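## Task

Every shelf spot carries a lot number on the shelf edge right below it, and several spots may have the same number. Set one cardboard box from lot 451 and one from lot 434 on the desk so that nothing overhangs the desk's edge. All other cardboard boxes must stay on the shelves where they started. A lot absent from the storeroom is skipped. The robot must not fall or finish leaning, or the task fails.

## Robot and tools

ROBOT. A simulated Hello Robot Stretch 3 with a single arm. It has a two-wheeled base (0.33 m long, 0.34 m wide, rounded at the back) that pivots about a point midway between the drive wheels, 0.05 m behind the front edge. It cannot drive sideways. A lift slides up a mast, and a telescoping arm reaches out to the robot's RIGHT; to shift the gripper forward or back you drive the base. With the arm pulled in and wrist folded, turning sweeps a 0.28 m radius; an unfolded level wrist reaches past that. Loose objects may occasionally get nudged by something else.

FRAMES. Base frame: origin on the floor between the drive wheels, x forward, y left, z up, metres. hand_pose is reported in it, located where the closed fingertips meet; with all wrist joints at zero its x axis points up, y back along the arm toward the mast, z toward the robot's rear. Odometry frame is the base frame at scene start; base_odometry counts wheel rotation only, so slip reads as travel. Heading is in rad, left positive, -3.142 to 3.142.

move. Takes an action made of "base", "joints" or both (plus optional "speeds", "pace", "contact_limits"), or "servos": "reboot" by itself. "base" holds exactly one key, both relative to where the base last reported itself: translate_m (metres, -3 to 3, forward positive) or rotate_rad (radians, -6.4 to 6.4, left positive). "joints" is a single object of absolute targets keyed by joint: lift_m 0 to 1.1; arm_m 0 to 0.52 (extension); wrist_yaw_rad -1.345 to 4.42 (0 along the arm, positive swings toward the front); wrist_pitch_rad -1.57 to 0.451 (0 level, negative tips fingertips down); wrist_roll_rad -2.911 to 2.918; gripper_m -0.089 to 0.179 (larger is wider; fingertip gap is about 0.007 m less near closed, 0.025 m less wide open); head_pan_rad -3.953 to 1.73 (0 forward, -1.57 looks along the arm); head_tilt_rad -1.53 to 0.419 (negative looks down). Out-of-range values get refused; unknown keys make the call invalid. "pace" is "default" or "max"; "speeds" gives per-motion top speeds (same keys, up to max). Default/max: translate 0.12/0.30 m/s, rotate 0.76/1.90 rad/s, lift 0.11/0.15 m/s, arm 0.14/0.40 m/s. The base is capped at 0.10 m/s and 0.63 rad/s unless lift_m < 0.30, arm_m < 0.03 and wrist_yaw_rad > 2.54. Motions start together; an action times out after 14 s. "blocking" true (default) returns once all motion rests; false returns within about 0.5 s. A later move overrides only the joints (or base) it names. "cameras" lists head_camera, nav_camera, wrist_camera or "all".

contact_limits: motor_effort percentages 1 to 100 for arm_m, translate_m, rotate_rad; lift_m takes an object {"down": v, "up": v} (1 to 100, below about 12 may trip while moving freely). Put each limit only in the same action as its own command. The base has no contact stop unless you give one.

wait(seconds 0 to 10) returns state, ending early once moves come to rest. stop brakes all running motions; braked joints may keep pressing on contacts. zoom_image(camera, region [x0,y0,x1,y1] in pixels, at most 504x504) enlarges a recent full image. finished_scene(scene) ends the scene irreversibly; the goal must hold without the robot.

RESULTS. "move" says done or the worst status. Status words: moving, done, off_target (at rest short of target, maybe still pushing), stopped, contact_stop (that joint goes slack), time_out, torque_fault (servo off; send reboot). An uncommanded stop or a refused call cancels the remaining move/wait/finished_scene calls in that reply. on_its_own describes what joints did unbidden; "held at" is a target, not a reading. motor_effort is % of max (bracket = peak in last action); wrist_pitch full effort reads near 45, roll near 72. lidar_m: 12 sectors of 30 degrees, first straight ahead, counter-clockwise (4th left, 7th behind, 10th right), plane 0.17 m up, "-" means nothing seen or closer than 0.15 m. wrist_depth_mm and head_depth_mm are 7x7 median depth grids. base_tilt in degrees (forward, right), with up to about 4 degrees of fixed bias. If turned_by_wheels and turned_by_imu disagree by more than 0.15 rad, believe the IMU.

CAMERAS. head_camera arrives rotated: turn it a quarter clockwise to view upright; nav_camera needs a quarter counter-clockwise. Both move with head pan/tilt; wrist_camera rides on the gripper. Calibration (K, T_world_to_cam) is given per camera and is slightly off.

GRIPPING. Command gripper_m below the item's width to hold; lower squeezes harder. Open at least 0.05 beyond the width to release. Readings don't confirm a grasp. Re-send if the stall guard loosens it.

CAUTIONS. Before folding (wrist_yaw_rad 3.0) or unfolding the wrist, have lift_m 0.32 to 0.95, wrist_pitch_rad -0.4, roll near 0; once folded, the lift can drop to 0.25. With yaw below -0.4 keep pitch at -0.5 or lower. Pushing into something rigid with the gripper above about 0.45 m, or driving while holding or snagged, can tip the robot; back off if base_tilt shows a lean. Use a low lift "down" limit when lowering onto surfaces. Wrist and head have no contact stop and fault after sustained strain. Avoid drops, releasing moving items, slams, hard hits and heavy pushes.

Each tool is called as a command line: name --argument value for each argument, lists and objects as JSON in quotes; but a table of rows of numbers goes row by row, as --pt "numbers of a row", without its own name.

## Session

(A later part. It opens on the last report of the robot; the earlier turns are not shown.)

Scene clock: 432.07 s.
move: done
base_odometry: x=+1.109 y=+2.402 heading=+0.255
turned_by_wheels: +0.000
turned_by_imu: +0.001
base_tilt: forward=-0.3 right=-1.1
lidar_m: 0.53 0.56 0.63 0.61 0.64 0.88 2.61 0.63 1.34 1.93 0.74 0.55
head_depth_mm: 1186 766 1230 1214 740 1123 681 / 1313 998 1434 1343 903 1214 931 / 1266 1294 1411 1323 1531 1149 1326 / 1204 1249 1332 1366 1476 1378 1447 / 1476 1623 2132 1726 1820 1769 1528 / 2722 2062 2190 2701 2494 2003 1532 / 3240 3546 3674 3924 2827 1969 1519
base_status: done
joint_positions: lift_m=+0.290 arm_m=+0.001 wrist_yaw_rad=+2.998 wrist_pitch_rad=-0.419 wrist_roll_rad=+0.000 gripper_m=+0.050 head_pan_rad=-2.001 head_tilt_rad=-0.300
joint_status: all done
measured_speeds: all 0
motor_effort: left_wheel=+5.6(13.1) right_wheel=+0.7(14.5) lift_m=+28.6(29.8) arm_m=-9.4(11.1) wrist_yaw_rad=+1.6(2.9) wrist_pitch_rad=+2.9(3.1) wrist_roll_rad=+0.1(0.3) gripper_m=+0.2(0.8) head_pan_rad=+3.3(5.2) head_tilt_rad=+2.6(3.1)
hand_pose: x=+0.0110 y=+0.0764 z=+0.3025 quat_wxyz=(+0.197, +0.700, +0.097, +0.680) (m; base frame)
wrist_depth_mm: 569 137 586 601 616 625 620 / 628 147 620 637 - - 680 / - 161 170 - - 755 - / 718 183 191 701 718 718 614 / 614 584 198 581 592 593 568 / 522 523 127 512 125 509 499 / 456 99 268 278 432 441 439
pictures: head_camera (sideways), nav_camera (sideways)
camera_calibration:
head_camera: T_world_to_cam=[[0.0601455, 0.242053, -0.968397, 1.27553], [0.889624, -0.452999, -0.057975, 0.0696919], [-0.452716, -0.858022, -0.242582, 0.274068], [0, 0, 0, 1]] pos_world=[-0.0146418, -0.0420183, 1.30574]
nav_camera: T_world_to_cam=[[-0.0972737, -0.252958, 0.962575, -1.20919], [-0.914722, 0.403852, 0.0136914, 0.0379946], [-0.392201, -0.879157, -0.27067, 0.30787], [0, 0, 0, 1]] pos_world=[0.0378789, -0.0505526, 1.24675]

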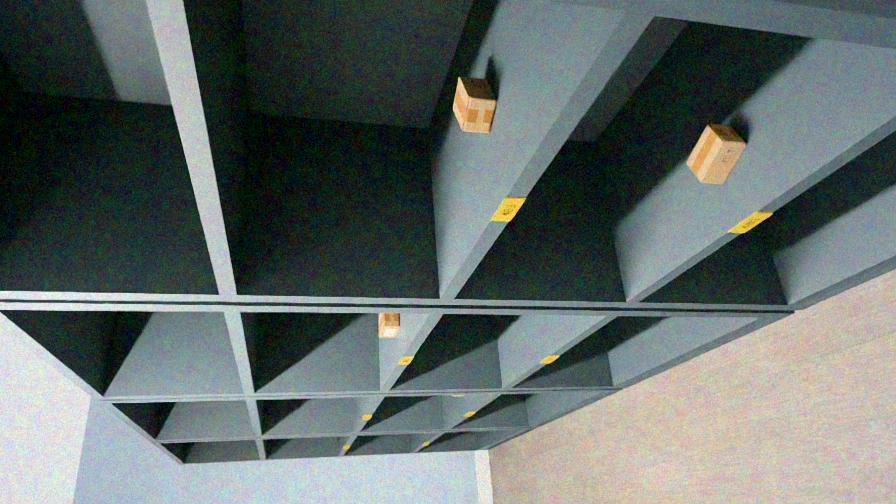

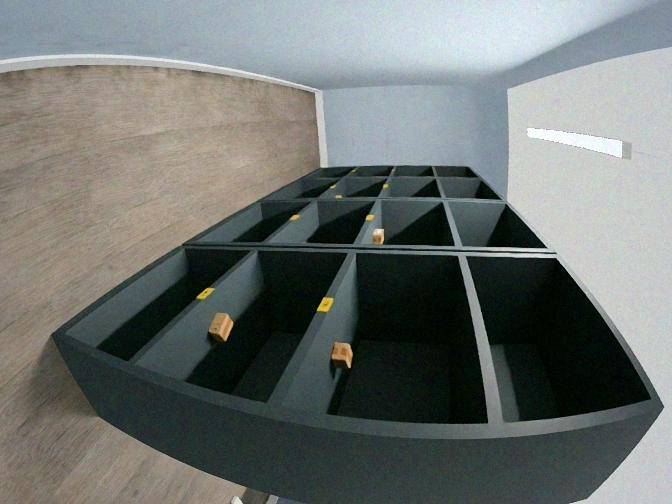

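move --base '{"rotate_rad": -1.56}' --pace "max" --cameras '[]'

move --base '{"translate_m": 1.3}' --joints '{"head_pan_rad": -1.57, "head_tilt_rad": -0.35}' --pace "max" --cameras '["nav_camera","head_camera"]'

Scene clock: 449.37 s.
move: done
base_odometry: x=+1.109 y=+2.402 heading=-1.305
turned_by_wheels: -1.560
turned_by_imu: -1.530
base_tilt: forward=-0.3 right=-1.2
lidar_m: 1.74 0.72 0.55 0.53 0.56 0.63 0.61 0.64 0.91 2.88 0.63 1.37
head_depth_mm: 812 826 839 854 869 889 903 / 945 969 985 1004 1032 1055 1076 / 1137 1163 1197 1224 1260 1298 1327 / 1432 1473 1511 1577 1626 1689 1524 / 1898 1980 2079 2157 2281 1984 1529 / 2707 2822 2970 3162 2853 1992 1536 / 2668 2780 2919 3075 2816 1987 1515
base_status: done
joint_positions: lift_m=+0.290 arm_m=+0.001 wrist_yaw_rad=+2.998 wrist_pitch_rad=-0.419 wrist_roll_rad=+0.000 gripper_m=+0.050 head_pan_rad=-2.000 head_tilt_rad=-0.300
joint_status: not commanded
measured_speeds: all 0
motor_effort: left_wheel=+5.5(15.7) right_wheel=-10.1(14.6) lift_m=+30.6(31.1) arm_m=-13.2(13.2) wrist_yaw_rad=+2.6(2.7) wrist_pitch_rad=+3.0(3.1) wrist_roll_rad=-0.2(0.3) gripper_m=-0.1(0.9) head_pan_rad=+3.2(3.6) head_tilt_rad=+3.2(4.2)
hand_pose: x=+0.0110 y=+0.0764 z=+0.3025 quat_wxyz=(+0.197, +0.700, +0.097, +0.680) (m; base frame)
wrist_depth_mm: 514 137 522 528 531 541 547 / - 147 - - - - - / - 161 170 - - - - / - 182 189 672 690 685 679 / 615 589 198 577 594 594 588 / 524 515 127 509 125 508 507 / 452 99 268 279 432 440 437
pictures: none
No camera images: "cameras" was empty.

Scene clock: 455.07 s.
move: done
base_odometry: x=+1.451 y=+1.147 heading=-1.305
turned_by_wheels: +0.000
turned_by_imu: +0.001
base_tilt: forward=-0.2 right=-1.2
lidar_m: 1.52 0.63 0.48 0.47 0.49 0.70 1.89 1.00 1.02 0.54 1.05 1.07
head_depth_mm: 477 872 922 962 662 1090 885 / 484 873 927 964 656 1089 882 / 443 794 924 969 651 1083 875 / 465 473 497 530 572 607 796 / 445 472 500 533 568 617 705 / 461 889 938 975 635 1109 864 / 472 893 944 978 629 1104 862
base_status: done
joint_positions: lift_m=+0.290 arm_m=+0.001 wrist_yaw_rad=+2.998 wrist_pitch_rad=-0.419 wrist_roll_rad=+0.000 gripper_m=+0.050 head_pan_rad=-1.570 head_tilt_rad=-0.350
joint_status: all done
measured_speeds: all 0
motor_effort: left_wheel=+1.6(13.3) right_wheel=+6.1(14.0) lift_m=+23.4(31.1) arm_m=-9.9(13.0) wrist_yaw_rad=+1.5(3.3) wrist_pitch_rad=+3.0(3.1) wrist_roll_rad=-0.1(0.4) gripper_m=+0.3(1.1) head_pan_rad=-2.9(4.3) head_tilt_rad=-3.0(7.1)
hand_pose: x=+0.0110 y=+0.0764 z=+0.3025 quat_wxyz=(+0.197, +0.700, +0.097, +0.680) (m; base frame)
wrist_depth_mm: 453 137 463 467 474 482 488 / 495 148 498 515 520 527 529 / 535 161 195 538 - - - / - 178 188 - - - - / 592 570 199 581 594 592 589 / 526 516 127 513 125 508 500 / 454 99 268 277 431 441 438
pictures: head_camera (sideways), nav_camera (sideways)
camera_calibration:
head_camera: T_world_to_cam=[[-0.0464689, 0.292966, -0.954993, 1.25866], [0.997512, -0.0371339, -0.0599295, 0.0715368], [-0.0530199, -0.955402, -0.290511, 0.334053], [0, 0, 0, 1]] pos_world=[0.00484134, -0.0469338, 1.30335]
nav_camera: T_world_to_cam=[[0.0172612, -0.317986, 0.947938, -1.19082], [-0.999793, -0.0157264, 0.01293, 0.0394771], [0.0107961, -0.947965, -0.318192, 0.367251], [0, 0, 0, 1]] pos_world=[0.0560589, -0.0299012, 1.24517]

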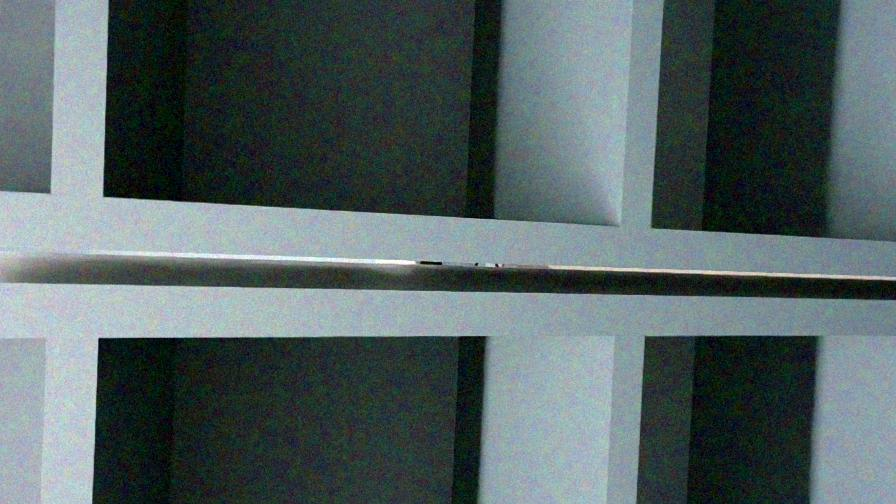

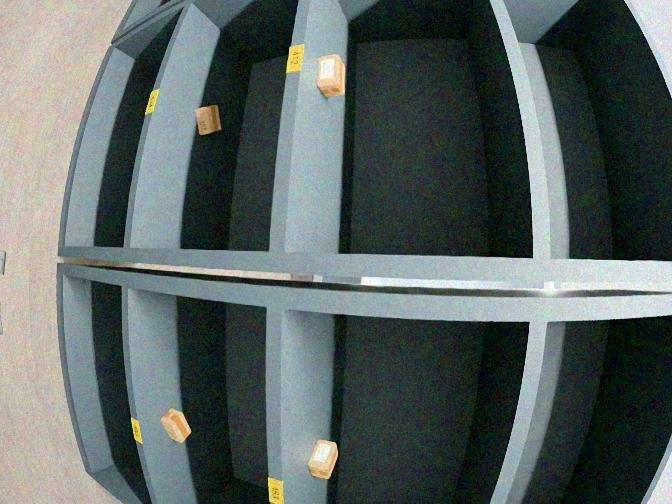

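zoom_image --camera "nav_camera" --region '[130, 30, 360, 150]'

zoom_image --camera "nav_camera" --region '[120, 400, 290, 504]'

move --base '{"translate_m": 1.25}' --pace "max" --cameras '["nav_camera"]'

Scaled by 2.191 from the camera's 672x504 image, which has a finer 792x594 frame.

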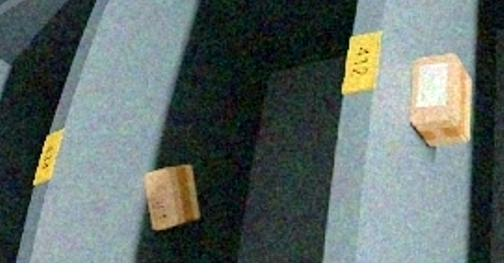

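Scaled by 2.965 from the camera's 672x504 image, which has a finer 792x594 frame.

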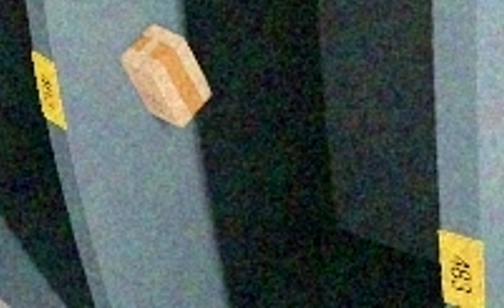

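Scene clock: 466.53 s.
move: done
base_odometry: x=+1.779 y=-0.059 heading=-1.305
turned_by_wheels: +0.000
turned_by_imu: +0.001
base_tilt: forward=-0.2 right=-1.2
lidar_m: 1.30 0.54 0.41 0.40 0.42 0.60 1.97 1.30 0.64 1.04 0.87 0.91
head_depth_mm: 663 677 704 683 632 683 726 / 868 929 982 967 697 979 852 / 868 936 992 1027 688 1129 877 / 872 940 993 1031 728 1119 873 / 877 945 1000 1033 722 1110 872 / 878 948 1005 1037 713 1109 843 / 884 950 1011 1030 708 1097 863
base_status: done
joint_positions: lift_m=+0.290 arm_m=+0.001 wrist_yaw_rad=+2.998 wrist_pitch_rad=-0.419 wrist_roll_rad=+0.000 gripper_m=+0.050 head_pan_rad=-1.570 head_tilt_rad=-0.350
joint_status: not commanded
measured_speeds: all 0
motor_effort: left_wheel=+1.7(13.2) right_wheel=+5.0(14.4) lift_m=+26.7(27.3) arm_m=-7.1(9.5) wrist_yaw_rad=+2.8(3.1) wrist_pitch_rad=+2.9(3.1) wrist_roll_rad=+0.0(0.3) gripper_m=+0.2(1.0) head_pan_rad=-2.5(3.7) head_tilt_rad=-3.1(4.2)
hand_pose: x=+0.0110 y=+0.0764 z=+0.3025 quat_wxyz=(+0.197, +0.700, +0.097, +0.680) (m; base frame)
wrist_depth_mm: 396 137 400 409 413 423 423 / 432 148 437 443 452 457 464 / 467 162 466 491 493 504 507 / 515 186 513 538 538 544 538 / 549 539 200 562 154 573 565 / 518 521 127 519 126 509 501 / 457 99 268 278 433 444 441
pictures: nav_camera (sideways)
camera_calibration:
nav_camera: T_world_to_cam=[[0.0172612, -0.317986, 0.947938, -1.19082], [-0.999793, -0.0157264, 0.01293, 0.0394771], [0.0107961, -0.947965, -0.318192, 0.367251], [0, 0, 0, 1]] pos_world=[0.0560589, -0.0299012, 1.24517]

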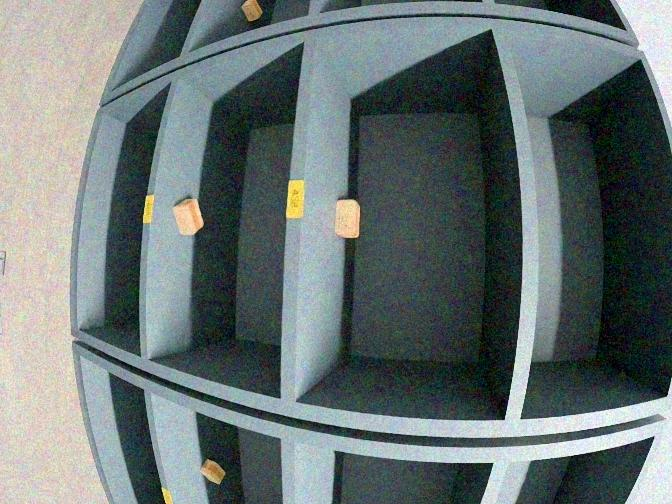

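zoom_image --camera "nav_camera" --region '[130, 165, 310, 245]'

zoom_image --camera "nav_camera" --region '[150, 440, 250, 504]'

move --joints '{"head_pan_rad": -2.1, "head_tilt_rad": -0.5}' --pace "max" --cameras '["nav_camera","head_camera"]'

move --joints '{"head_pan_rad": -0.9, "head_tilt_rad": -0.5}' --pace "max" --cameras '["nav_camera","head_camera"]'

Scaled by 2.800 from the camera's 672x504 image, which has a finer 792x594 frame.

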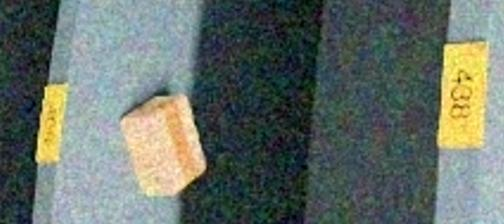

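Scaled by 5.040 from the camera's 672x504 image, which has a finer 792x594 frame.

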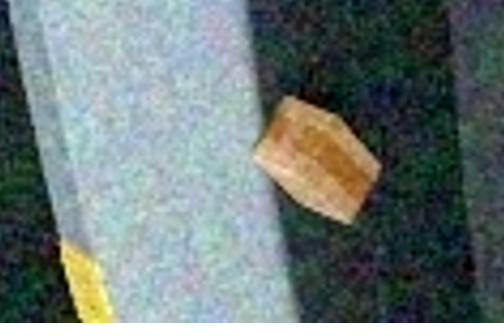

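Scene clock: 476.53 s.
move: done
base_odometry: x=+1.779 y=-0.059 heading=-1.305
turned_by_wheels: +0.000
turned_by_imu: +0.000
base_tilt: forward=-0.4 right=-1.3
lidar_m: 1.30 0.54 0.41 0.40 0.42 0.60 1.97 1.30 0.64 1.04 0.87 0.91
head_depth_mm: 859 1296 1315 1460 1253 1526 1326 / 886 1220 1267 1502 1246 1471 1282 / 917 1143 1189 882 1206 1374 1244 / 659 1075 1115 809 1176 1009 1233 / 532 575 628 689 768 854 982 / 551 614 695 692 939 906 1159 / 738 880 955 685 1141 928 1125
base_status: not commanded
joint_positions: lift_m=+0.290 arm_m=+0.001 wrist_yaw_rad=+2.998 wrist_pitch_rad=-0.419 wrist_roll_rad=+0.000 gripper_m=+0.050 head_pan_rad=-2.117 head_tilt_rad=-0.504
joint_status: all done
measured_speeds: all 0
motor_effort: left_wheel=+1.0(1.8) right_wheel=+5.8(6.0) lift_m=+28.4(28.6) arm_m=-6.0(6.4) wrist_yaw_rad=+1.8(2.4) wrist_pitch_rad=+3.0(3.1) wrist_roll_rad=-0.1(0.3) gripper_m=+0.6(0.8) head_pan_rad=+0.3(5.1) head_tilt_rad=-3.4(5.6)
hand_pose: x=+0.0110 y=+0.0764 z=+0.3025 quat_wxyz=(+0.197, +0.700, +0.097, +0.680) (m; base frame)
wrist_depth_mm: 394 137 404 410 414 419 425 / 431 148 434 446 452 455 464 / 472 162 471 493 497 507 506 / 520 187 511 537 542 547 542 / 543 545 199 561 154 573 566 / 524 521 127 507 125 507 498 / 453 100 267 280 435 443 440
pictures: head_camera (sideways), nav_camera (sideways)
camera_calibration:
head_camera: T_world_to_cam=[[0.187166, 0.396698, -0.898665, 1.18374], [0.837537, -0.542497, -0.0650393, 0.079164], [-0.513324, -0.740492, -0.433786, 0.523242], [0, 0, 0, 1]] pos_world=[-0.0192665, -0.0391846, 1.29591]
nav_camera: T_world_to_cam=[[-0.224447, -0.401784, 0.887802, -1.11087], [-0.862924, 0.505225, 0.0104871, 0.0417892], [-0.452753, -0.763752, -0.460105, 0.554745], [0, 0, 0, 1]] pos_world=[0.0378927, -0.0437539, 1.24103]

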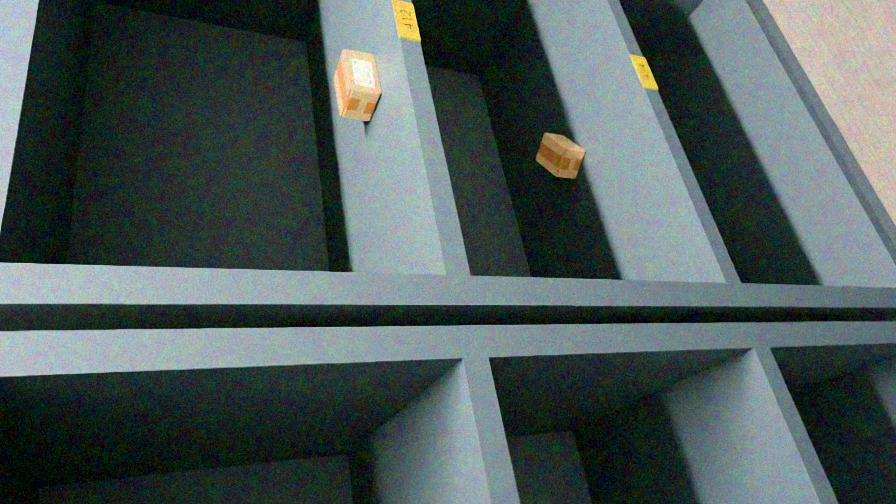

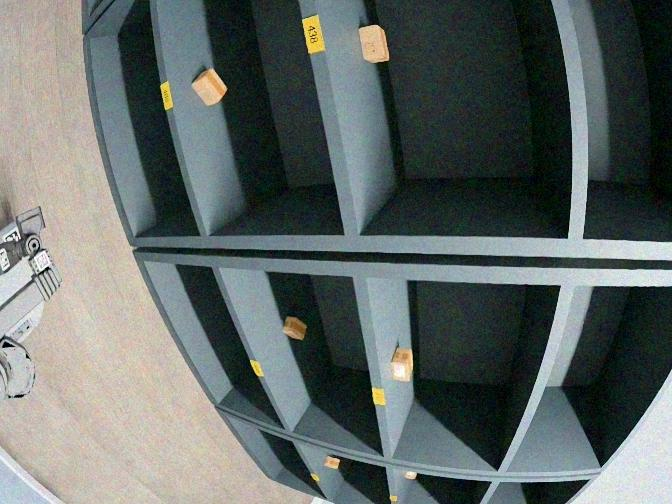

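Scene clock: 477.50 s.
move: done
base_odometry: x=+1.779 y=-0.059 heading=-1.305
turned_by_wheels: +0.000
turned_by_imu: +0.000
base_tilt: forward=-0.3 right=-1.2
lidar_m: 1.30 0.54 0.41 0.40 0.42 0.60 1.98 1.29 0.64 1.04 0.87 0.91
head_depth_mm: 862 993 1041 733 1170 904 849 / 891 1039 1095 773 1244 959 1199 / 809 912 997 879 1195 1013 1228 / 729 804 884 957 1092 1218 1231 / 735 797 869 955 1083 1220 1261 / 1335 1589 1226 1712 1380 1521 1296 / 1405 1544 1463 1682 1813 1577 1284
base_status: not commanded
joint_positions: lift_m=+0.290 arm_m=+0.001 wrist_yaw_rad=+2.998 wrist_pitch_rad=-0.419 wrist_roll_rad=+0.000 gripper_m=+0.050 head_pan_rad=-0.874 head_tilt_rad=-0.504
joint_status: all done
measured_speeds: all 0
motor_effort: left_wheel=+1.5(1.7) right_wheel=+5.2(6.2) lift_m=+28.2(28.9) arm_m=-5.6(6.3) wrist_yaw_rad=+1.5(2.9) wrist_pitch_rad=+3.1(3.1) wrist_roll_rad=+0.0(0.3) gripper_m=+0.4(0.7) head_pan_rad=-1.1(4.8) head_tilt_rad=-0.2(4.7)
hand_pose: x=+0.0110 y=+0.0764 z=+0.3025 quat_wxyz=(+0.197, +0.700, +0.097, +0.680) (m; base frame)
wrist_depth_mm: 395 137 405 411 415 423 424 / 427 148 432 448 448 456 464 / 473 162 468 489 494 503 510 / 519 187 510 542 541 543 544 / 544 537 199 559 154 574 566 / 529 517 127 507 125 510 503 / 455 99 267 278 435 447 439
pictures: head_camera (sideways), nav_camera (sideways)
camera_calibration:
head_camera: T_world_to_cam=[[-0.315454, 0.304783, -0.898664, 1.18678], [0.782962, 0.618662, -0.0650196, 0.0794533], [0.536152, -0.72413, -0.433793, 0.516896], [0, 0, 0, 1]] pos_world=[0.0350308, -0.0365652, 1.29591]
nav_camera: T_world_to_cam=[[0.308242, -0.34173, 0.88781, -1.11409], [-0.755872, -0.654636, 0.0104558, 0.0411714], [0.57762, -0.674294, -0.460091, 0.548509], [0, 0, 0, 1]] pos_world=[0.0576997, 0.0160911, 1.24103]

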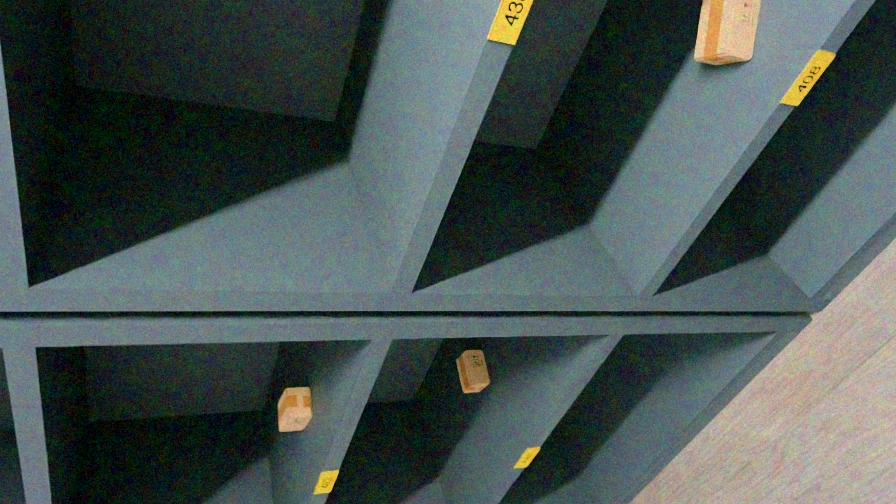

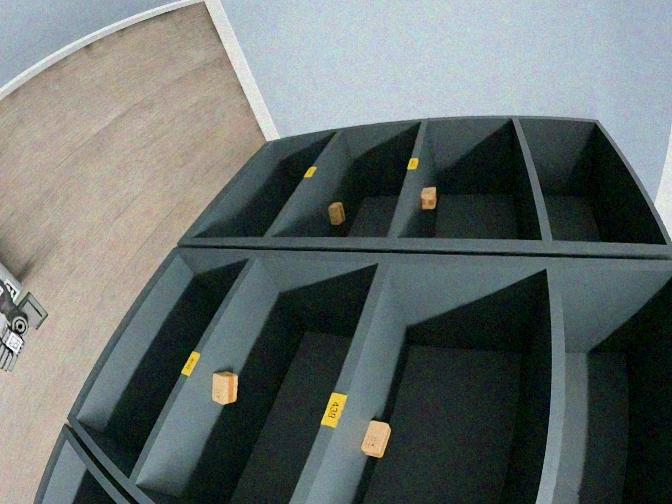

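zoom_image --camera "head_camera" --region '[300, 440, 550, 500]'

move --joints '{"head_pan_rad": -2.3, "head_tilt_rad": -0.5}' --pace "max" --cameras '["head_camera"]'

zoom_image --camera "head_camera" --region '[450, 70, 750, 330]'

Scaled by 2.016 from the camera's 896x504 image, which has a finer 1280x720 frame.

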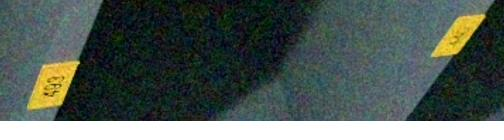

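Scene clock: 486.77 s.
move: done
base_odometry: x=+1.779 y=-0.059 heading=-1.305
turned_by_wheels: +0.000
turned_by_imu: +0.000
base_tilt: forward=-0.3 right=-1.2
lidar_m: 1.30 0.54 0.41 0.40 0.42 0.60 1.98 1.30 0.64 1.04 0.87 0.92
head_depth_mm: 1073 1164 1195 1326 1498 1580 1325 / 1053 1280 1299 1454 1433 1547 1324 / 881 1351 1285 1577 1242 1514 1308 / 912 1230 1256 1487 1225 1413 1258 / 948 1132 1162 868 1224 1042 1224 / 810 1036 1004 704 790 849 950 / 521 554 591 640 722 850 997
base_status: not commanded
joint_positions: lift_m=+0.290 arm_m=+0.001 wrist_yaw_rad=+2.998 wrist_pitch_rad=-0.419 wrist_roll_rad=+0.000 gripper_m=+0.050 head_pan_rad=-2.308 head_tilt_rad=-0.500
joint_status: all done
measured_speeds: translate_m=+0.000 rotate_rad=+0.000 lift_m=+0.000 arm_m=+0.000 wrist_yaw_rad=+0.000 wrist_pitch_rad=+0.000 wrist_roll_rad=+0.000 head_pan_rad=+0.024 head_tilt_rad=+0.000
motor_effort: left_wheel=+1.3(1.8) right_wheel=+5.2(6.5) lift_m=+30.4(30.7) arm_m=-3.7(4.6) wrist_yaw_rad=+1.9(2.7) wrist_pitch_rad=+3.1(3.1) wrist_roll_rad=+0.0(0.3) gripper_m=+0.6(0.9) head_pan_rad=+3.8(4.2) head_tilt_rad=+4.1(9.1)
hand_pose: x=+0.0110 y=+0.0764 z=+0.3025 quat_wxyz=(+0.197, +0.700, +0.097, +0.680) (m; base frame)
wrist_depth_mm: 395 137 402 407 413 419 426 / 429 148 435 446 446 460 458 / 471 162 469 488 493 503 511 / 519 187 509 544 537 543 546 / 544 538 199 562 154 571 559 / 519 519 127 510 125 509 499 / 456 99 268 279 433 444 441
pictures: head_camera (sideways)
camera_calibration:
head_camera: T_world_to_cam=[[0.256304, 0.351122, -0.900567, 1.18576], [0.719351, -0.691607, -0.0649208, 0.0797495], [-0.645633, -0.631185, -0.429841, 0.518975], [0, 0, 0, 1]] pos_world=[-0.0262168, -0.0336238, 1.29612]

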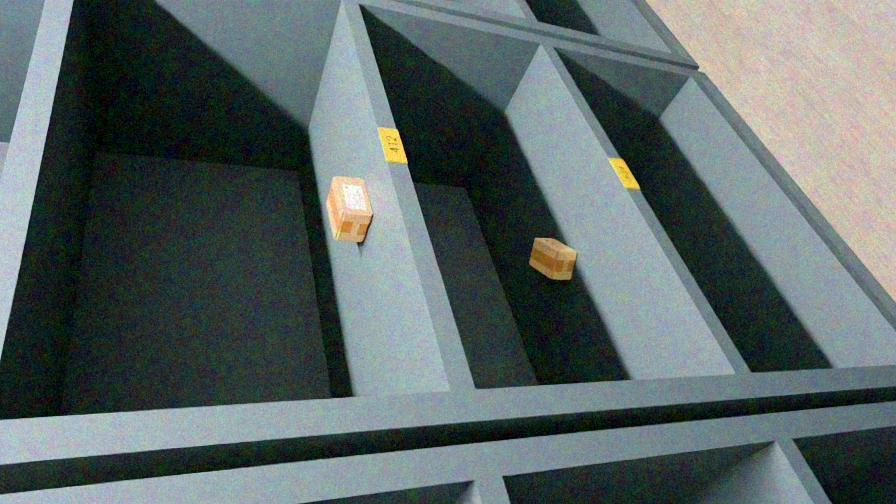

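Scaled by 1.680 from the camera's 896x504 image, which has a finer 1280x720 frame.

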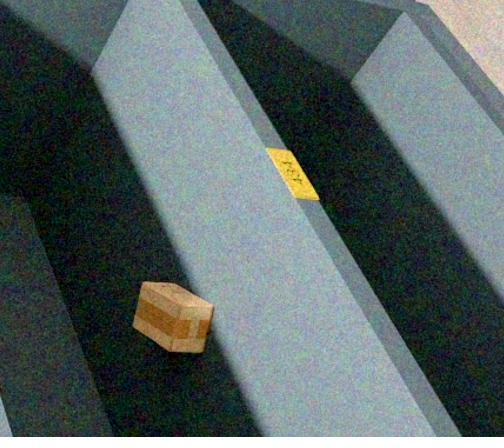

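move --base '{"translate_m": -0.65}' --joints '{"head_pan_rad": -1.62, "head_tilt_rad": -0.8}' --pace "max" --cameras '["head_camera"]'

Scene clock: 502.23 s.
move: done
base_odometry: x=+1.608 y=+0.569 heading=-1.305
turned_by_wheels: +0.000
turned_by_imu: +0.000
base_tilt: forward=-0.2 right=-1.2
lidar_m: 1.41 0.59 0.45 0.44 0.46 0.65 2.15 0.77 0.76 1.02 0.66 1.39
head_depth_mm: 846 822 662 1130 973 1238 1143 / 850 806 655 1132 967 1254 1139 / 851 665 646 1109 959 1256 1129 / 854 779 639 1071 977 1244 1131 / 854 775 631 1095 969 1245 1122 / 853 763 1126 1083 969 1233 1118 / 841 751 871 998 957 1199 1115
base_status: done
joint_positions: lift_m=+0.290 arm_m=+0.001 wrist_yaw_rad=+2.998 wrist_pitch_rad=-0.419 wrist_roll_rad=+0.000 gripper_m=+0.050 head_pan_rad=-1.620 head_tilt_rad=-0.800
joint_status: all done
measured_speeds: all 0
motor_effort: left_wheel=+1.7(12.3) right_wheel=-8.7(17.2) lift_m=+28.8(31.2) arm_m=-0.9(2.7) wrist_yaw_rad=+1.4(2.8) wrist_pitch_rad=+3.0(3.2) wrist_roll_rad=-0.1(0.4) gripper_m=+0.4(0.9) head_pan_rad=-3.0(4.9) head_tilt_rad=-6.4(7.1)
hand_pose: x=+0.0110 y=+0.0764 z=+0.3025 quat_wxyz=(+0.197, +0.700, +0.097, +0.680) (m; base frame)
wrist_depth_mm: 423 137 437 442 444 455 457 / 463 148 469 479 485 496 492 / 507 162 499 519 536 530 537 / 543 178 188 - - - - / 586 566 197 574 550 580 584 / 524 517 127 509 125 505 502 / 455 99 267 278 434 438 436
pictures: head_camera (sideways)
camera_calibration:
head_camera: T_world_to_cam=[[-0.013076, 0.680609, -0.73253, 0.968324], [0.995909, -0.0566413, -0.070404, 0.0851309], [-0.0894091, -0.730454, -0.677084, 0.83727], [0, 0, 0, 1]] pos_world=[0.00273865, -0.0426408, 1.28222]

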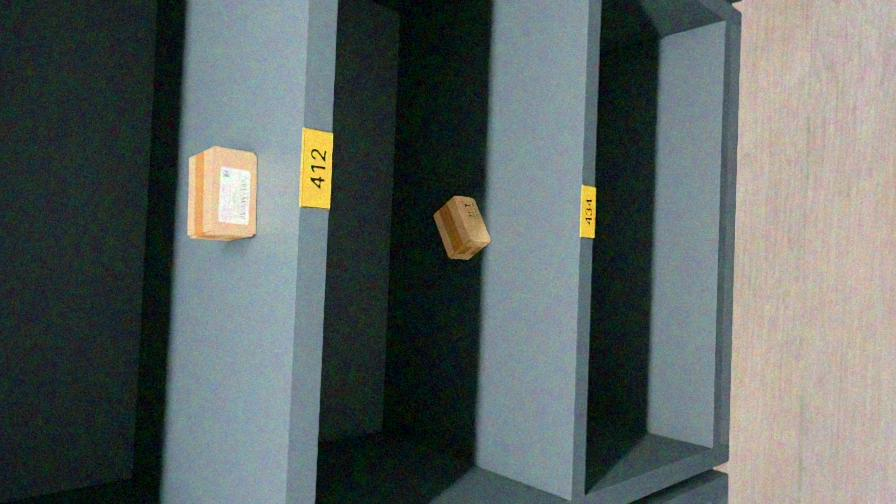

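zoom_image --camera "head_camera" --region '[410, 170, 520, 280]'

Scaled by 4.582 from the camera's 896x504 image, which has a finer 1280x720 frame.

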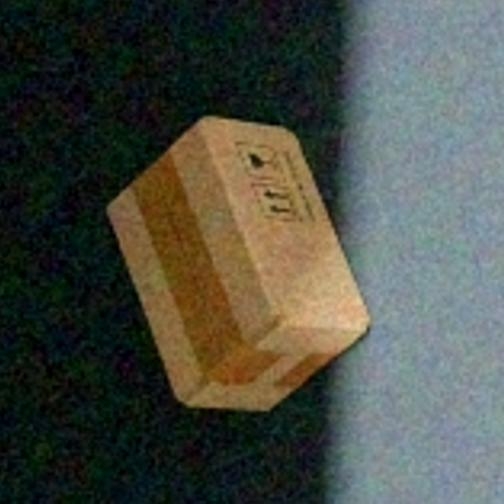

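move --joints '{"lift_m": 0.7}' --pace "max"

move --base '{"translate_m": -0.195}' --joints '{"wrist_yaw_rad": 0.51, "wrist_pitch_rad": -0.55, "gripper_m": 0.17, "head_tilt_rad": -0.9}'

move --joints '{"arm_m": 0.43}' --cameras '["wrist_camera","head_camera"]'

Scene clock: 541.43 s.
move: done
base_odometry: x=+1.608 y=+0.569 heading=-1.305
turned_by_wheels: +0.000
turned_by_imu: +0.000
base_tilt: forward=-0.4 right=-1.1
lidar_m: 1.42 0.59 0.45 0.44 0.46 0.65 2.14 0.77 0.76 1.02 0.66 1.39
head_depth_mm: 852 819 662 1132 970 1243 1108 / 850 808 655 1121 964 1254 321 / 848 663 645 1107 960 1249 321 / 851 781 639 1066 975 1245 341 / 852 774 632 1094 971 1237 366 / 852 762 628 1083 967 1233 1111 / 840 751 869 1002 957 1202 1115
base_status: not commanded
joint_positions: lift_m=+0.700 arm_m=+0.001 wrist_yaw_rad=+2.998 wrist_pitch_rad=-0.418 wrist_roll_rad=+0.000 gripper_m=+0.050 head_pan_rad=-1.620 head_tilt_rad=-0.800
joint_status: all done
measured_speeds: all 0
motor_effort: left_wheel=+1.4(2.3) right_wheel=-8.9(9.6) lift_m=+27.9(33.4) arm_m=+1.9(2.2) wrist_yaw_rad=+1.0(2.8) wrist_pitch_rad=+3.0(3.1) wrist_roll_rad=-0.2(0.3) gripper_m=+0.3(0.8) head_pan_rad=-2.5(3.7) head_tilt_rad=-5.6(7.2)
hand_pose: x=+0.0110 y=+0.0765 z=+0.7126 quat_wxyz=(+0.197, +0.700, +0.097, +0.680) (m; base frame)
wrist_depth_mm: 427 137 437 439 446 449 458 / 465 147 469 478 485 494 500 / 504 162 503 524 531 531 537 / 543 179 189 - - - - / - - 196 - 148 - - / - - 127 - 125 - - / - 99 271 833 830 837 850
pictures: none

Scene clock: 544.50 s.
move: done
base_odometry: x=+1.557 y=+0.757 heading=-1.305
turned_by_wheels: +0.000
turned_by_imu: +0.000
base_tilt: forward=-0.3 right=-1.1
lidar_m: 1.45 0.60 0.46 0.45 0.47 0.67 2.19 1.36 0.64 1.01 0.77 1.52
head_depth_mm: 816 628 847 868 1063 1264 322 / 826 621 1121 1008 1174 358 316 / 819 615 1146 995 1323 345 381 / 819 607 1131 994 1316 509 388 / 818 599 1134 985 1316 446 1081 / 817 592 1133 979 1304 1214 1090 / 800 588 1137 971 1299 1202 1082
base_status: done
joint_positions: lift_m=+0.700 arm_m=+0.001 wrist_yaw_rad=+0.513 wrist_pitch_rad=-0.561 wrist_roll_rad=+0.000 gripper_m=+0.170 head_pan_rad=-1.620 head_tilt_rad=-0.903
joint_status: all done
measured_speeds: all 0
motor_effort: left_wheel=-6.9(8.5) right_wheel=-5.6(14.9) lift_m=+25.4(28.1) arm_m=+2.3(3.2) wrist_yaw_rad=-3.1(5.8) wrist_pitch_rad=+1.5(3.5) wrist_roll_rad=+0.1(0.4) gripper_m=+1.1(82.1) head_pan_rad=-3.3(3.8) head_tilt_rad=-1.6(9.5)
hand_pose: x=+0.0787 y=-0.3235 z=+0.6821 quat_wxyz=(+0.707, +0.362, -0.607, -0.017) (m; base frame)
wrist_depth_mm: - 560 - - - - - / - - - - 541 517 536 / - - 673 504 485 478 477 / - - - - 441 405 400 / - - 988 - - 372 357 / 123 141 906 - - - 138 / 116 794 806 793 - - 106
pictures: none

Scene clock: 548.87 s.
move: done
base_odometry: x=+1.557 y=+0.757 heading=-1.305
turned_by_wheels: +0.000
turned_by_imu: +0.000
base_tilt: forward=-0.4 right=-1.1
lidar_m: 1.44 0.60 0.46 0.44 0.47 0.67 2.20 1.36 0.64 1.01 0.77 1.52
head_depth_mm: 816 634 849 868 1038 1264 319 / 831 625 1122 1009 425 356 314 / 817 618 622 519 1269 1221 1109 / 815 612 654 966 1326 1239 1100 / 818 600 1099 984 1308 1236 1093 / 819 591 1132 975 1300 1233 1088 / 811 588 1129 974 1296 1221 1082
base_status: not commanded
joint_positions: lift_m=+0.700 arm_m=+0.430 wrist_yaw_rad=+0.513 wrist_pitch_rad=-0.561 wrist_roll_rad=+0.000 gripper_m=+0.170 head_pan_rad=-1.620 head_tilt_rad=-0.900
joint_status: all done
measured_speeds: all 0
motor_effort: left_wheel=-6.9(7.6) right_wheel=-5.4(6.4) lift_m=+28.0(28.9) arm_m=+12.6(15.2) wrist_yaw_rad=-3.2(4.4) wrist_pitch_rad=+1.6(1.7) wrist_roll_rad=-0.1(0.3) gripper_m=+1.0(1.3) head_pan_rad=-3.0(3.3) head_tilt_rad=+1.3(2.5)
hand_pose: x=+0.0787 y=-0.7529 z=+0.6820 quat_wxyz=(+0.707, +0.362, -0.607, -0.017) (m; base frame)
wrist_depth_mm: 372 452 - - - - - / 393 462 - - - - - / 410 477 488 480 - - - / 409 416 414 410 405 390 - / 362 359 354 354 351 351 347 / 123 140 316 264 296 302 306 / 272 277 280 266 265 271 106
pictures: head_camera (sideways), wrist_camera
camera_calibration:
head_camera: T_world_to_cam=[[-0.0093364, 0.750256, -0.661081, 0.875186], [0.996227, -0.0500624, -0.0708852, 0.0858027], [-0.0862774, -0.659249, -0.746959, 0.928017], [0, 0, 0, 1]] pos_world=[0.00275903, -0.0405245, 1.27784]
wrist_camera: T_world_to_cam=[[-0.854374, -0.518768, -0.030425, -0.295977], [-0.339616, 0.601721, -0.722905, 1.00539], [0.393327, -0.607299, -0.690277, 0.148735], [0, 0, 0, 1]] pos_world=[0.0300696, -0.668181, 0.820464]

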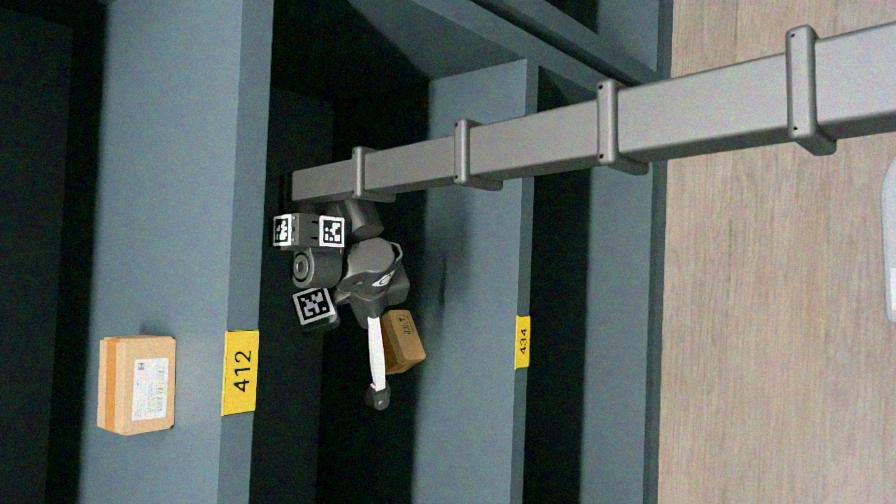

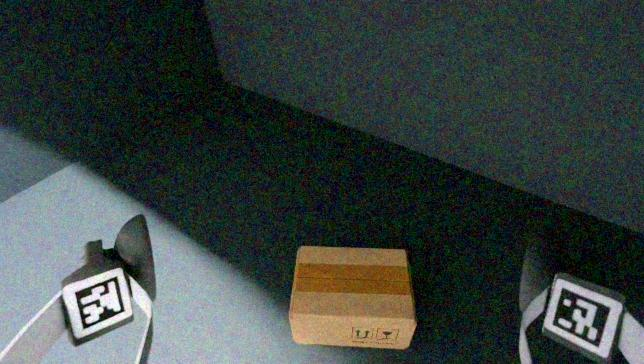

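move --base '{"translate_m": 0.015}' --joints '{"arm_m": 0.478}'

move --joints '{"lift_m": 0.588}' --contact_limits '{"lift_m": {"down": 15}}' --cameras '["wrist_camera"]'

Scene clock: 561.07 s.
move: done
base_odometry: x=+1.561 y=+0.742 heading=-1.305
turned_by_wheels: +0.000
turned_by_imu: +0.000
base_tilt: forward=-0.3 right=-1.3
lidar_m: 1.44 0.60 0.46 0.44 0.47 0.67 2.19 1.37 0.65 1.01 0.76 1.52
head_depth_mm: 832 630 886 880 1021 1263 319 / 830 626 1128 1009 424 356 314 / 818 617 666 518 1275 1231 1104 / 816 611 691 994 1321 1240 1101 / 820 595 1098 990 1311 1241 1094 / 818 591 1134 977 1302 1227 1094 / 809 589 1133 970 1292 1220 1085
base_status: done
joint_positions: lift_m=+0.700 arm_m=+0.478 wrist_yaw_rad=+0.513 wrist_pitch_rad=-0.561 wrist_roll_rad=+0.000 gripper_m=+0.170 head_pan_rad=-1.620 head_tilt_rad=-0.900
joint_status: all done
measured_speeds: all 0
motor_effort: left_wheel=+5.3(7.6) right_wheel=+5.0(10.0) lift_m=+30.2(31.2) arm_m=+13.7(14.5) wrist_yaw_rad=-2.6(4.6) wrist_pitch_rad=+1.5(1.7) wrist_roll_rad=+0.1(0.3) gripper_m=+0.5(1.0) head_pan_rad=-2.0(3.1) head_tilt_rad=+1.9(2.4)
hand_pose: x=+0.0787 y=-0.8009 z=+0.6820 quat_wxyz=(+0.707, +0.362, -0.607, -0.017) (m; base frame)
wrist_depth_mm: 359 428 - - - - - / 378 455 - - - - - / 397 463 495 466 - - - / 404 418 412 410 394 - - / 363 360 357 353 351 348 - / 123 141 316 313 309 302 304 / 272 278 279 230 267 272 106
pictures: none

Scene clock: 562.93 s.
move: done
base_odometry: x=+1.561 y=+0.742 heading=-1.305
turned_by_wheels: +0.000
turned_by_imu: +0.000
base_tilt: forward=-0.2 right=-1.1
lidar_m: 1.44 0.60 0.46 0.44 0.47 0.67 2.19 1.37 0.65 1.01 0.76 1.52
head_depth_mm: 830 632 886 877 1017 1265 1117 / 831 625 1127 1006 1211 1210 418 / 817 619 1124 695 565 494 921 / 818 611 1099 925 1319 1238 1102 / 818 595 1128 940 1310 1238 1093 / 821 591 1132 976 1302 1232 1090 / 811 589 1132 972 1303 1225 1086
base_status: not commanded
joint_positions: lift_m=+0.588 arm_m=+0.478 wrist_yaw_rad=+0.513 wrist_pitch_rad=-0.561 wrist_roll_rad=+0.000 gripper_m=+0.170 head_pan_rad=-1.620 head_tilt_rad=-0.900
joint_status: all done
measured_speeds: all 0
motor_effort: left_wheel=+5.5(5.7) right_wheel=+4.2(5.2) lift_m=+23.2(30.1) arm_m=+11.1(13.7) wrist_yaw_rad=-3.1(4.6) wrist_pitch_rad=+1.6(1.7) wrist_roll_rad=+0.2(0.4) gripper_m=+0.2(1.1) head_pan_rad=-2.0(3.2) head_tilt_rad=+0.9(2.4)
contact_limits: lift_m down 15 (down: maximum 72; up: maximum 65)
hand_pose: x=+0.0786 y=-0.8009 z=+0.5699 quat_wxyz=(+0.707, +0.362, -0.607, -0.017) (m; base frame)
wrist_depth_mm: 361 425 435 - - - - / 358 370 364 360 333 - - / 302 299 298 295 291 287 270 / 254 252 251 248 246 245 242 / 220 217 206 151 151 212 209 / 123 140 142 137 134 183 185 / 116 168 163 146 139 164 106
pictures: wrist_camera
camera_calibration:
wrist_camera: T_world_to_cam=[[-0.854459, -0.518627, -0.0304175, -0.324191], [-0.339631, 0.601943, -0.722714, 0.953258], [0.393129, -0.607199, -0.690478, 0.042424], [0, 0, 0, 1]] pos_world=[0.0300699, -0.716181, 0.708364]

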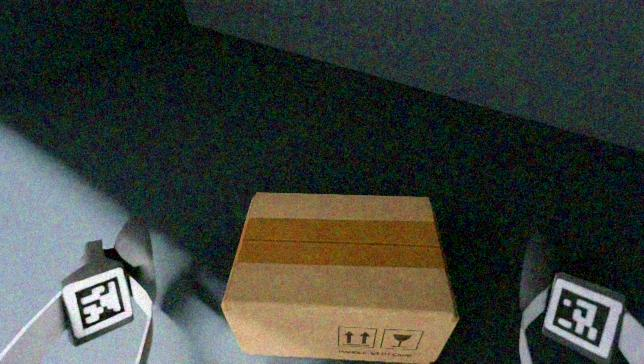

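Well aligned. Grip and lift.

move --joints '{"gripper_m": 0.06}'

move --joints '{"lift_m": 0.68}' --speeds '{"lift_m": 0.06}' --cameras '["wrist_camera"]'

Scene clock: 569.20 s.
move: done
base_odometry: x=+1.561 y=+0.742 heading=-1.305
turned_by_wheels: +0.000
turned_by_imu: +0.000
base_tilt: forward=-0.3 right=-1.3
lidar_m: 1.44 0.60 0.46 0.44 0.47 0.67 2.19 1.37 0.65 1.01 0.76 1.52
head_depth_mm: 830 633 888 877 1022 1263 1117 / 830 626 1127 1011 1210 1212 418 / 817 618 1130 695 564 494 927 / 818 609 1101 925 1326 1239 1100 / 820 595 1125 936 1316 1239 1094 / 820 591 1128 975 1309 1231 1085 / 811 588 1133 970 1301 1225 1082
base_status: not commanded
joint_positions: lift_m=+0.588 arm_m=+0.478 wrist_yaw_rad=+0.511 wrist_pitch_rad=-0.561 wrist_roll_rad=+0.000 gripper_m=+0.061 head_pan_rad=-1.620 head_tilt_rad=-0.900
joint_status: all done
measured_speeds: all 0
motor_effort: left_wheel=+4.9(5.6) right_wheel=+4.2(5.4) lift_m=+24.1(24.1) arm_m=+6.2(8.4) wrist_yaw_rad=-1.1(4.5) wrist_pitch_rad=+1.7(1.7) wrist_roll_rad=+0.1(0.3) gripper_m=-13.7(85.3) head_pan_rad=-2.2(2.8) head_tilt_rad=+1.2(2.1)
contact_limits: lift_m down 15 (down: maximum 72; up: maximum 65)
hand_pose: x=+0.0783 y=-0.8011 z=+0.5699 quat_wxyz=(+0.707, +0.361, -0.607, -0.018) (m; base frame)
wrist_depth_mm: 360 425 433 - - - - / 357 369 366 358 335 - - / 302 300 297 294 291 287 272 / 256 252 251 248 246 245 241 / 220 219 153 152 151 211 210 / 193 188 134 137 133 182 185 / 176 164 150 146 140 126 166
pictures: none

Scene clock: 571.33 s.
move: done
base_odometry: x=+1.561 y=+0.742 heading=-1.305
turned_by_wheels: +0.000
turned_by_imu: +0.000
base_tilt: forward=-0.4 right=-1.3
lidar_m: 1.44 0.60 0.46 0.45 0.47 0.67 2.19 1.36 0.65 1.01 0.76 1.52
head_depth_mm: 827 632 885 875 1022 1259 1084 / 831 625 1129 1008 915 376 330 / 819 620 697 546 906 1233 1086 / 815 613 704 992 1318 1241 1100 / 815 596 950 986 1311 1235 1099 / 819 591 1137 979 1299 1227 1094 / 809 589 1133 972 1303 1223 1087
base_status: not commanded
joint_positions: lift_m=+0.680 arm_m=+0.478 wrist_yaw_rad=+0.511 wrist_pitch_rad=-0.568 wrist_roll_rad=+0.000 gripper_m=+0.061 head_pan_rad=-1.620 head_tilt_rad=-0.900
joint_status: all done
measured_speeds: all 0
motor_effort: left_wheel=+5.1(5.6) right_wheel=+5.2(5.5) lift_m=+29.6(33.2) arm_m=+3.8(6.5) wrist_yaw_rad=-2.1(2.4) wrist_pitch_rad=+2.8(3.1) wrist_roll_rad=-0.1(0.3) gripper_m=-13.8(14.3) head_pan_rad=-1.9(2.7) head_tilt_rad=+2.0(2.2)
hand_pose: x=+0.0778 y=-0.8001 z=+0.6606 quat_wxyz=(+0.707, +0.363, -0.606, -0.020) (m; base frame)
wrist_depth_mm: 361 431 - - - - - / 378 457 509 - - - - / 398 445 444 429 - - - / 386 384 380 376 376 353 - / 335 338 152 153 151 322 311 / 293 287 134 137 134 275 284 / 268 251 148 145 140 244 254
pictures: wrist_camera
camera_calibration:
wrist_camera: T_world_to_cam=[[-0.855417, -0.517034, -0.0306263, -0.320195], [-0.340998, 0.606706, -0.718072, 1.01886], [0.389849, -0.603807, -0.695295, 0.111978], [0, 0, 0, 1]] pos_world=[0.0298756, -0.716089, 0.799668]

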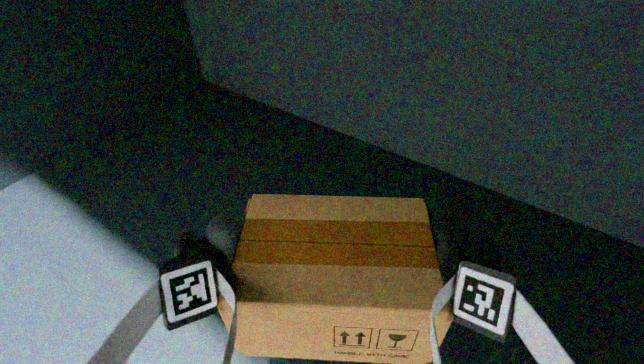

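move --joints '{"arm_m": 0.0}'

move --base '{"translate_m": -0.88}'

move --base '{"translate_m": -0.87}'

move --base '{"rotate_rad": 1.57}' --cameras '["wrist_camera"]'

Scene clock: 595.33 s.
move: done
base_odometry: x=+1.561 y=+0.742 heading=-1.305
turned_by_wheels: +0.000
turned_by_imu: +0.000
base_tilt: forward=-0.4 right=-1.3
lidar_m: 1.44 0.60 0.46 0.45 0.47 0.67 2.19 1.37 0.65 1.01 0.76 1.52
head_depth_mm: 830 633 889 876 1023 1263 1083 / 833 625 1129 1010 1214 1234 330 / 819 618 1150 998 1324 370 389 / 817 613 1146 992 1319 1234 400 / 820 595 1135 990 1307 463 1085 / 822 593 1135 978 1300 1171 1090 / 813 590 1139 974 1299 1228 1087
base_status: not commanded
joint_positions: lift_m=+0.680 arm_m=+0.001 wrist_yaw_rad=+0.511 wrist_pitch_rad=-0.568 wrist_roll_rad=+0.000 gripper_m=+0.061 head_pan_rad=-1.620 head_tilt_rad=-0.900
joint_status: all done
measured_speeds: all 0
motor_effort: left_wheel=+5.6(5.7) right_wheel=+4.7(5.7) lift_m=+30.9(31.2) arm_m=-12.7(14.6) wrist_yaw_rad=-0.4(3.0) wrist_pitch_rad=+2.9(3.1) wrist_roll_rad=-0.2(0.3) gripper_m=-13.3(14.6) head_pan_rad=-1.8(2.4) head_tilt_rad=+1.3(2.1)
hand_pose: x=+0.0778 y=-0.3226 z=+0.6605 quat_wxyz=(+0.707, +0.364, -0.606, -0.020) (m; base frame)
wrist_depth_mm: - - - - - - - / - - 570 522 519 511 503 / - - 688 485 442 434 432 / - - 991 - 424 385 366 / - - 154 153 149 - 339 / 899 124 134 137 133 - - / 795 750 149 143 138 - -
pictures: none

Scene clock: 605.27 s.
move: done
base_odometry: x=+1.330 y=+1.591 heading=-1.305
turned_by_wheels: +0.000
turned_by_imu: -0.001
base_tilt: forward=-0.4 right=-1.2
lidar_m: 1.60 0.66 0.50 0.49 0.52 0.74 1.44 1.52 0.65 0.97 0.68 1.45
head_depth_mm: 800 632 998 983 970 1243 1084 / 791 625 1124 1007 1236 1234 330 / 794 618 1120 1004 1274 369 389 / 793 608 1108 973 1270 1216 400 / 796 602 1103 984 893 464 1081 / 782 596 1103 981 1281 1169 1087 / 783 590 1107 973 1254 1209 1086
base_status: done
joint_positions: lift_m=+0.680 arm_m=+0.001 wrist_yaw_rad=+0.511 wrist_pitch_rad=-0.568 wrist_roll_rad=+0.000 gripper_m=+0.061 head_pan_rad=-1.620 head_tilt_rad=-0.900
joint_status: not commanded
measured_speeds: all 0
motor_effort: left_wheel=-2.6(11.1) right_wheel=-9.0(14.2) lift_m=+27.6(31.9) arm_m=-11.4(13.4) wrist_yaw_rad=-1.7(3.4) wrist_pitch_rad=+2.9(3.1) wrist_roll_rad=+0.0(0.3) gripper_m=-14.0(14.4) head_pan_rad=-1.3(2.1) head_tilt_rad=+0.8(2.0)
hand_pose: x=+0.0778 y=-0.3226 z=+0.6605 quat_wxyz=(+0.707, +0.364, -0.606, -0.020) (m; base frame)
wrist_depth_mm: - - - - - - - / - - 536 - - - - / - - - - - 382 367 / - - - 979 - - - / - - 151 152 149 - 321 / 882 124 134 138 134 - 313 / 806 755 149 143 138 - -
pictures: none

Scene clock: 615.10 s.
move: done
base_odometry: x=+1.101 y=+2.431 heading=-1.305
turned_by_wheels: +0.000
turned_by_imu: +0.000
base_tilt: forward=-0.4 right=-1.2
lidar_m: 1.74 0.73 0.55 0.54 0.57 0.60 0.58 0.61 0.87 2.81 0.64 1.39
head_depth_mm: 1678 1632 1589 1554 1395 1264 1083 / 2502 2378 2050 1705 1456 1260 330 / 2778 2700 2081 1702 1438 369 389 / 2793 2670 2060 1703 1436 1236 400 / 2793 2625 2051 1678 1427 463 1076 / 2820 2582 2019 1661 1421 1168 1085 / 2739 2541 2027 1552 1353 1232 1087
base_status: done
joint_positions: lift_m=+0.680 arm_m=+0.001 wrist_yaw_rad=+0.511 wrist_pitch_rad=-0.568 wrist_roll_rad=+0.000 gripper_m=+0.061 head_pan_rad=-1.620 head_tilt_rad=-0.900
joint_status: not commanded
measured_speeds: all 0
motor_effort: left_wheel=-1.2(11.0) right_wheel=-11.0(13.9) lift_m=+24.5(28.0) arm_m=-9.5(11.8) wrist_yaw_rad=-2.1(3.1) wrist_pitch_rad=+3.0(3.1) wrist_roll_rad=-0.1(0.3) gripper_m=-13.7(14.4) head_pan_rad=-0.8(1.8) head_tilt_rad=+0.6(1.5)
hand_pose: x=+0.0778 y=-0.3226 z=+0.6605 quat_wxyz=(+0.707, +0.364, -0.606, -0.020) (m; base frame)
wrist_depth_mm: - 434 - - - - - / - 562 - - - - - / - - - - - - - / - - 609 - - - - / - - 153 153 152 980 949 / 884 124 134 137 133 832 842 / 786 752 149 143 140 730 762
pictures: none

Scene clock: 618.70 s.
move: done
base_odometry: x=+1.101 y=+2.431 heading=+0.265
turned_by_wheels: +1.570
turned_by_imu: +1.545
base_tilt: forward=-0.3 right=-1.2
lidar_m: 0.54 0.56 0.60 0.58 0.61 0.86 2.67 0.65 1.36 1.84 0.73 0.55
head_depth_mm: 1867 1359 1340 1628 1373 1219 1079 / 2000 2223 1970 1680 1459 1257 330 / 3403 2679 2092 1704 1444 370 389 / 3477 2657 2068 1695 1438 1246 401 / 3462 2610 2035 1684 1413 463 1079 / 2503 2380 2035 1666 1414 1166 1087 / 1622 1648 1664 1580 1408 1220 1091
base_status: done
joint_positions: lift_m=+0.680 arm_m=+0.001 wrist_yaw_rad=+0.511 wrist_pitch_rad=-0.568 wrist_roll_rad=+0.000 gripper_m=+0.061 head_pan_rad=-1.620 head_tilt_rad=-0.900
joint_status: not commanded
measured_speeds: all 0
motor_effort: left_wheel=-9.1(12.8) right_wheel=+9.1(13.2) lift_m=+25.5(26.3) arm_m=-12.8(13.3) wrist_yaw_rad=-1.4(2.7) wrist_pitch_rad=+2.9(3.1) wrist_roll_rad=-0.1(0.3) gripper_m=-13.8(14.3) head_pan_rad=-0.6(1.3) head_tilt_rad=-0.4(1.2)
hand_pose: x=+0.0778 y=-0.3226 z=+0.6605 quat_wxyz=(+0.707, +0.364, -0.606, -0.020) (m; base frame)
wrist_depth_mm: 409 491 - - - - - / 432 504 - - - - - / 447 518 - - - - - / 466 544 - - - - - / 495 - 150 153 152 972 955 / 514 - 134 137 133 825 851 / 522 99 149 143 139 745 768
pictures: wrist_camera
camera_calibration:
wrist_camera: T_world_to_cam=[[-0.855397, -0.517067, -0.0306152, -0.0734664], [-0.341289, 0.607093, -0.717607, 0.728917], [0.389637, -0.60339, -0.695775, 0.400764], [0, 0, 0, 1]] pos_world=[0.0297761, -0.23869, 0.799669]

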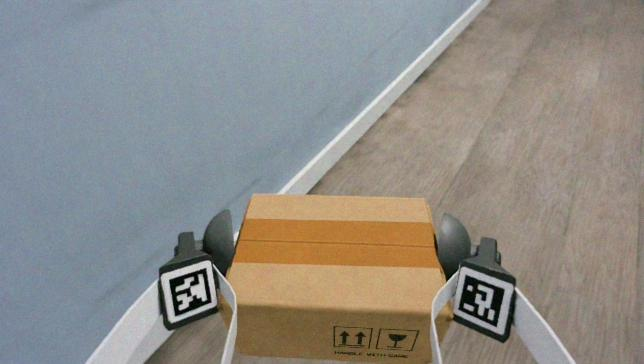

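move --base '{"translate_m": -1.33}' --joints '{"lift_m": 0.85}'

move --base '{"rotate_rad": -2.04}'

move --base '{"translate_m": 0.75}' --joints '{"head_pan_rad": -0.9, "head_tilt_rad": -0.6}' --cameras '["nav_camera"]'

Scene clock: 641.50 s.
move: time_out
base_odometry: x=-0.183 y=+2.082 heading=+0.265
turned_by_wheels: +0.000
turned_by_imu: -0.001
base_tilt: forward=-0.4 right=-1.1
lidar_m: 1.85 0.86 0.65 0.63 0.66 0.93 1.89 1.64 2.48 1.34 0.55 0.57
head_depth_mm: 3385 2756 2141 1727 1537 - 1093 / 3373 2730 2084 1735 1537 - 1112 / 3312 2696 2067 1714 1507 - 1088 / 3355 2665 2067 1699 1465 - 1097 / 3220 2632 2053 1669 335 365 1094 / 1821 1858 1903 1627 487 1209 1086 / 1186 1198 1217 1239 1182 1201 1083
base_status: translate_m time_out (by the wheels' count: -1.3300 of -1.3300)
joint_positions: lift_m=+0.850 arm_m=+0.001 wrist_yaw_rad=+0.511 wrist_pitch_rad=-0.569 wrist_roll_rad=+0.000 gripper_m=+0.061 head_pan_rad=-1.620 head_tilt_rad=-0.900
joint_status: all done
measured_speeds: all 0
motor_effort: left_wheel=-1.0(13.3) right_wheel=-0.6(11.3) lift_m=+24.5(34.5) arm_m=-7.3(12.5) wrist_yaw_rad=-1.5(3.2) wrist_pitch_rad=+3.1(3.1) wrist_roll_rad=-0.2(0.4) gripper_m=-13.9(14.4) head_pan_rad=+0.3(1.1) head_tilt_rad=-0.1(1.5)
hand_pose: x=+0.0778 y=-0.3226 z=+0.8304 quat_wxyz=(+0.707, +0.364, -0.606, -0.021) (m; base frame)
wrist_depth_mm: - 360 - - - - - / - 384 - - - - - / - - - - - - - / - - 492 - - - - / - - 153 153 152 - - / - 124 134 138 134 - - / 963 909 148 143 139 891 922
pictures: none

not run: a stop that you did not command came earlier in this reply.

not run: a stop that you did not command came earlier in this reply.


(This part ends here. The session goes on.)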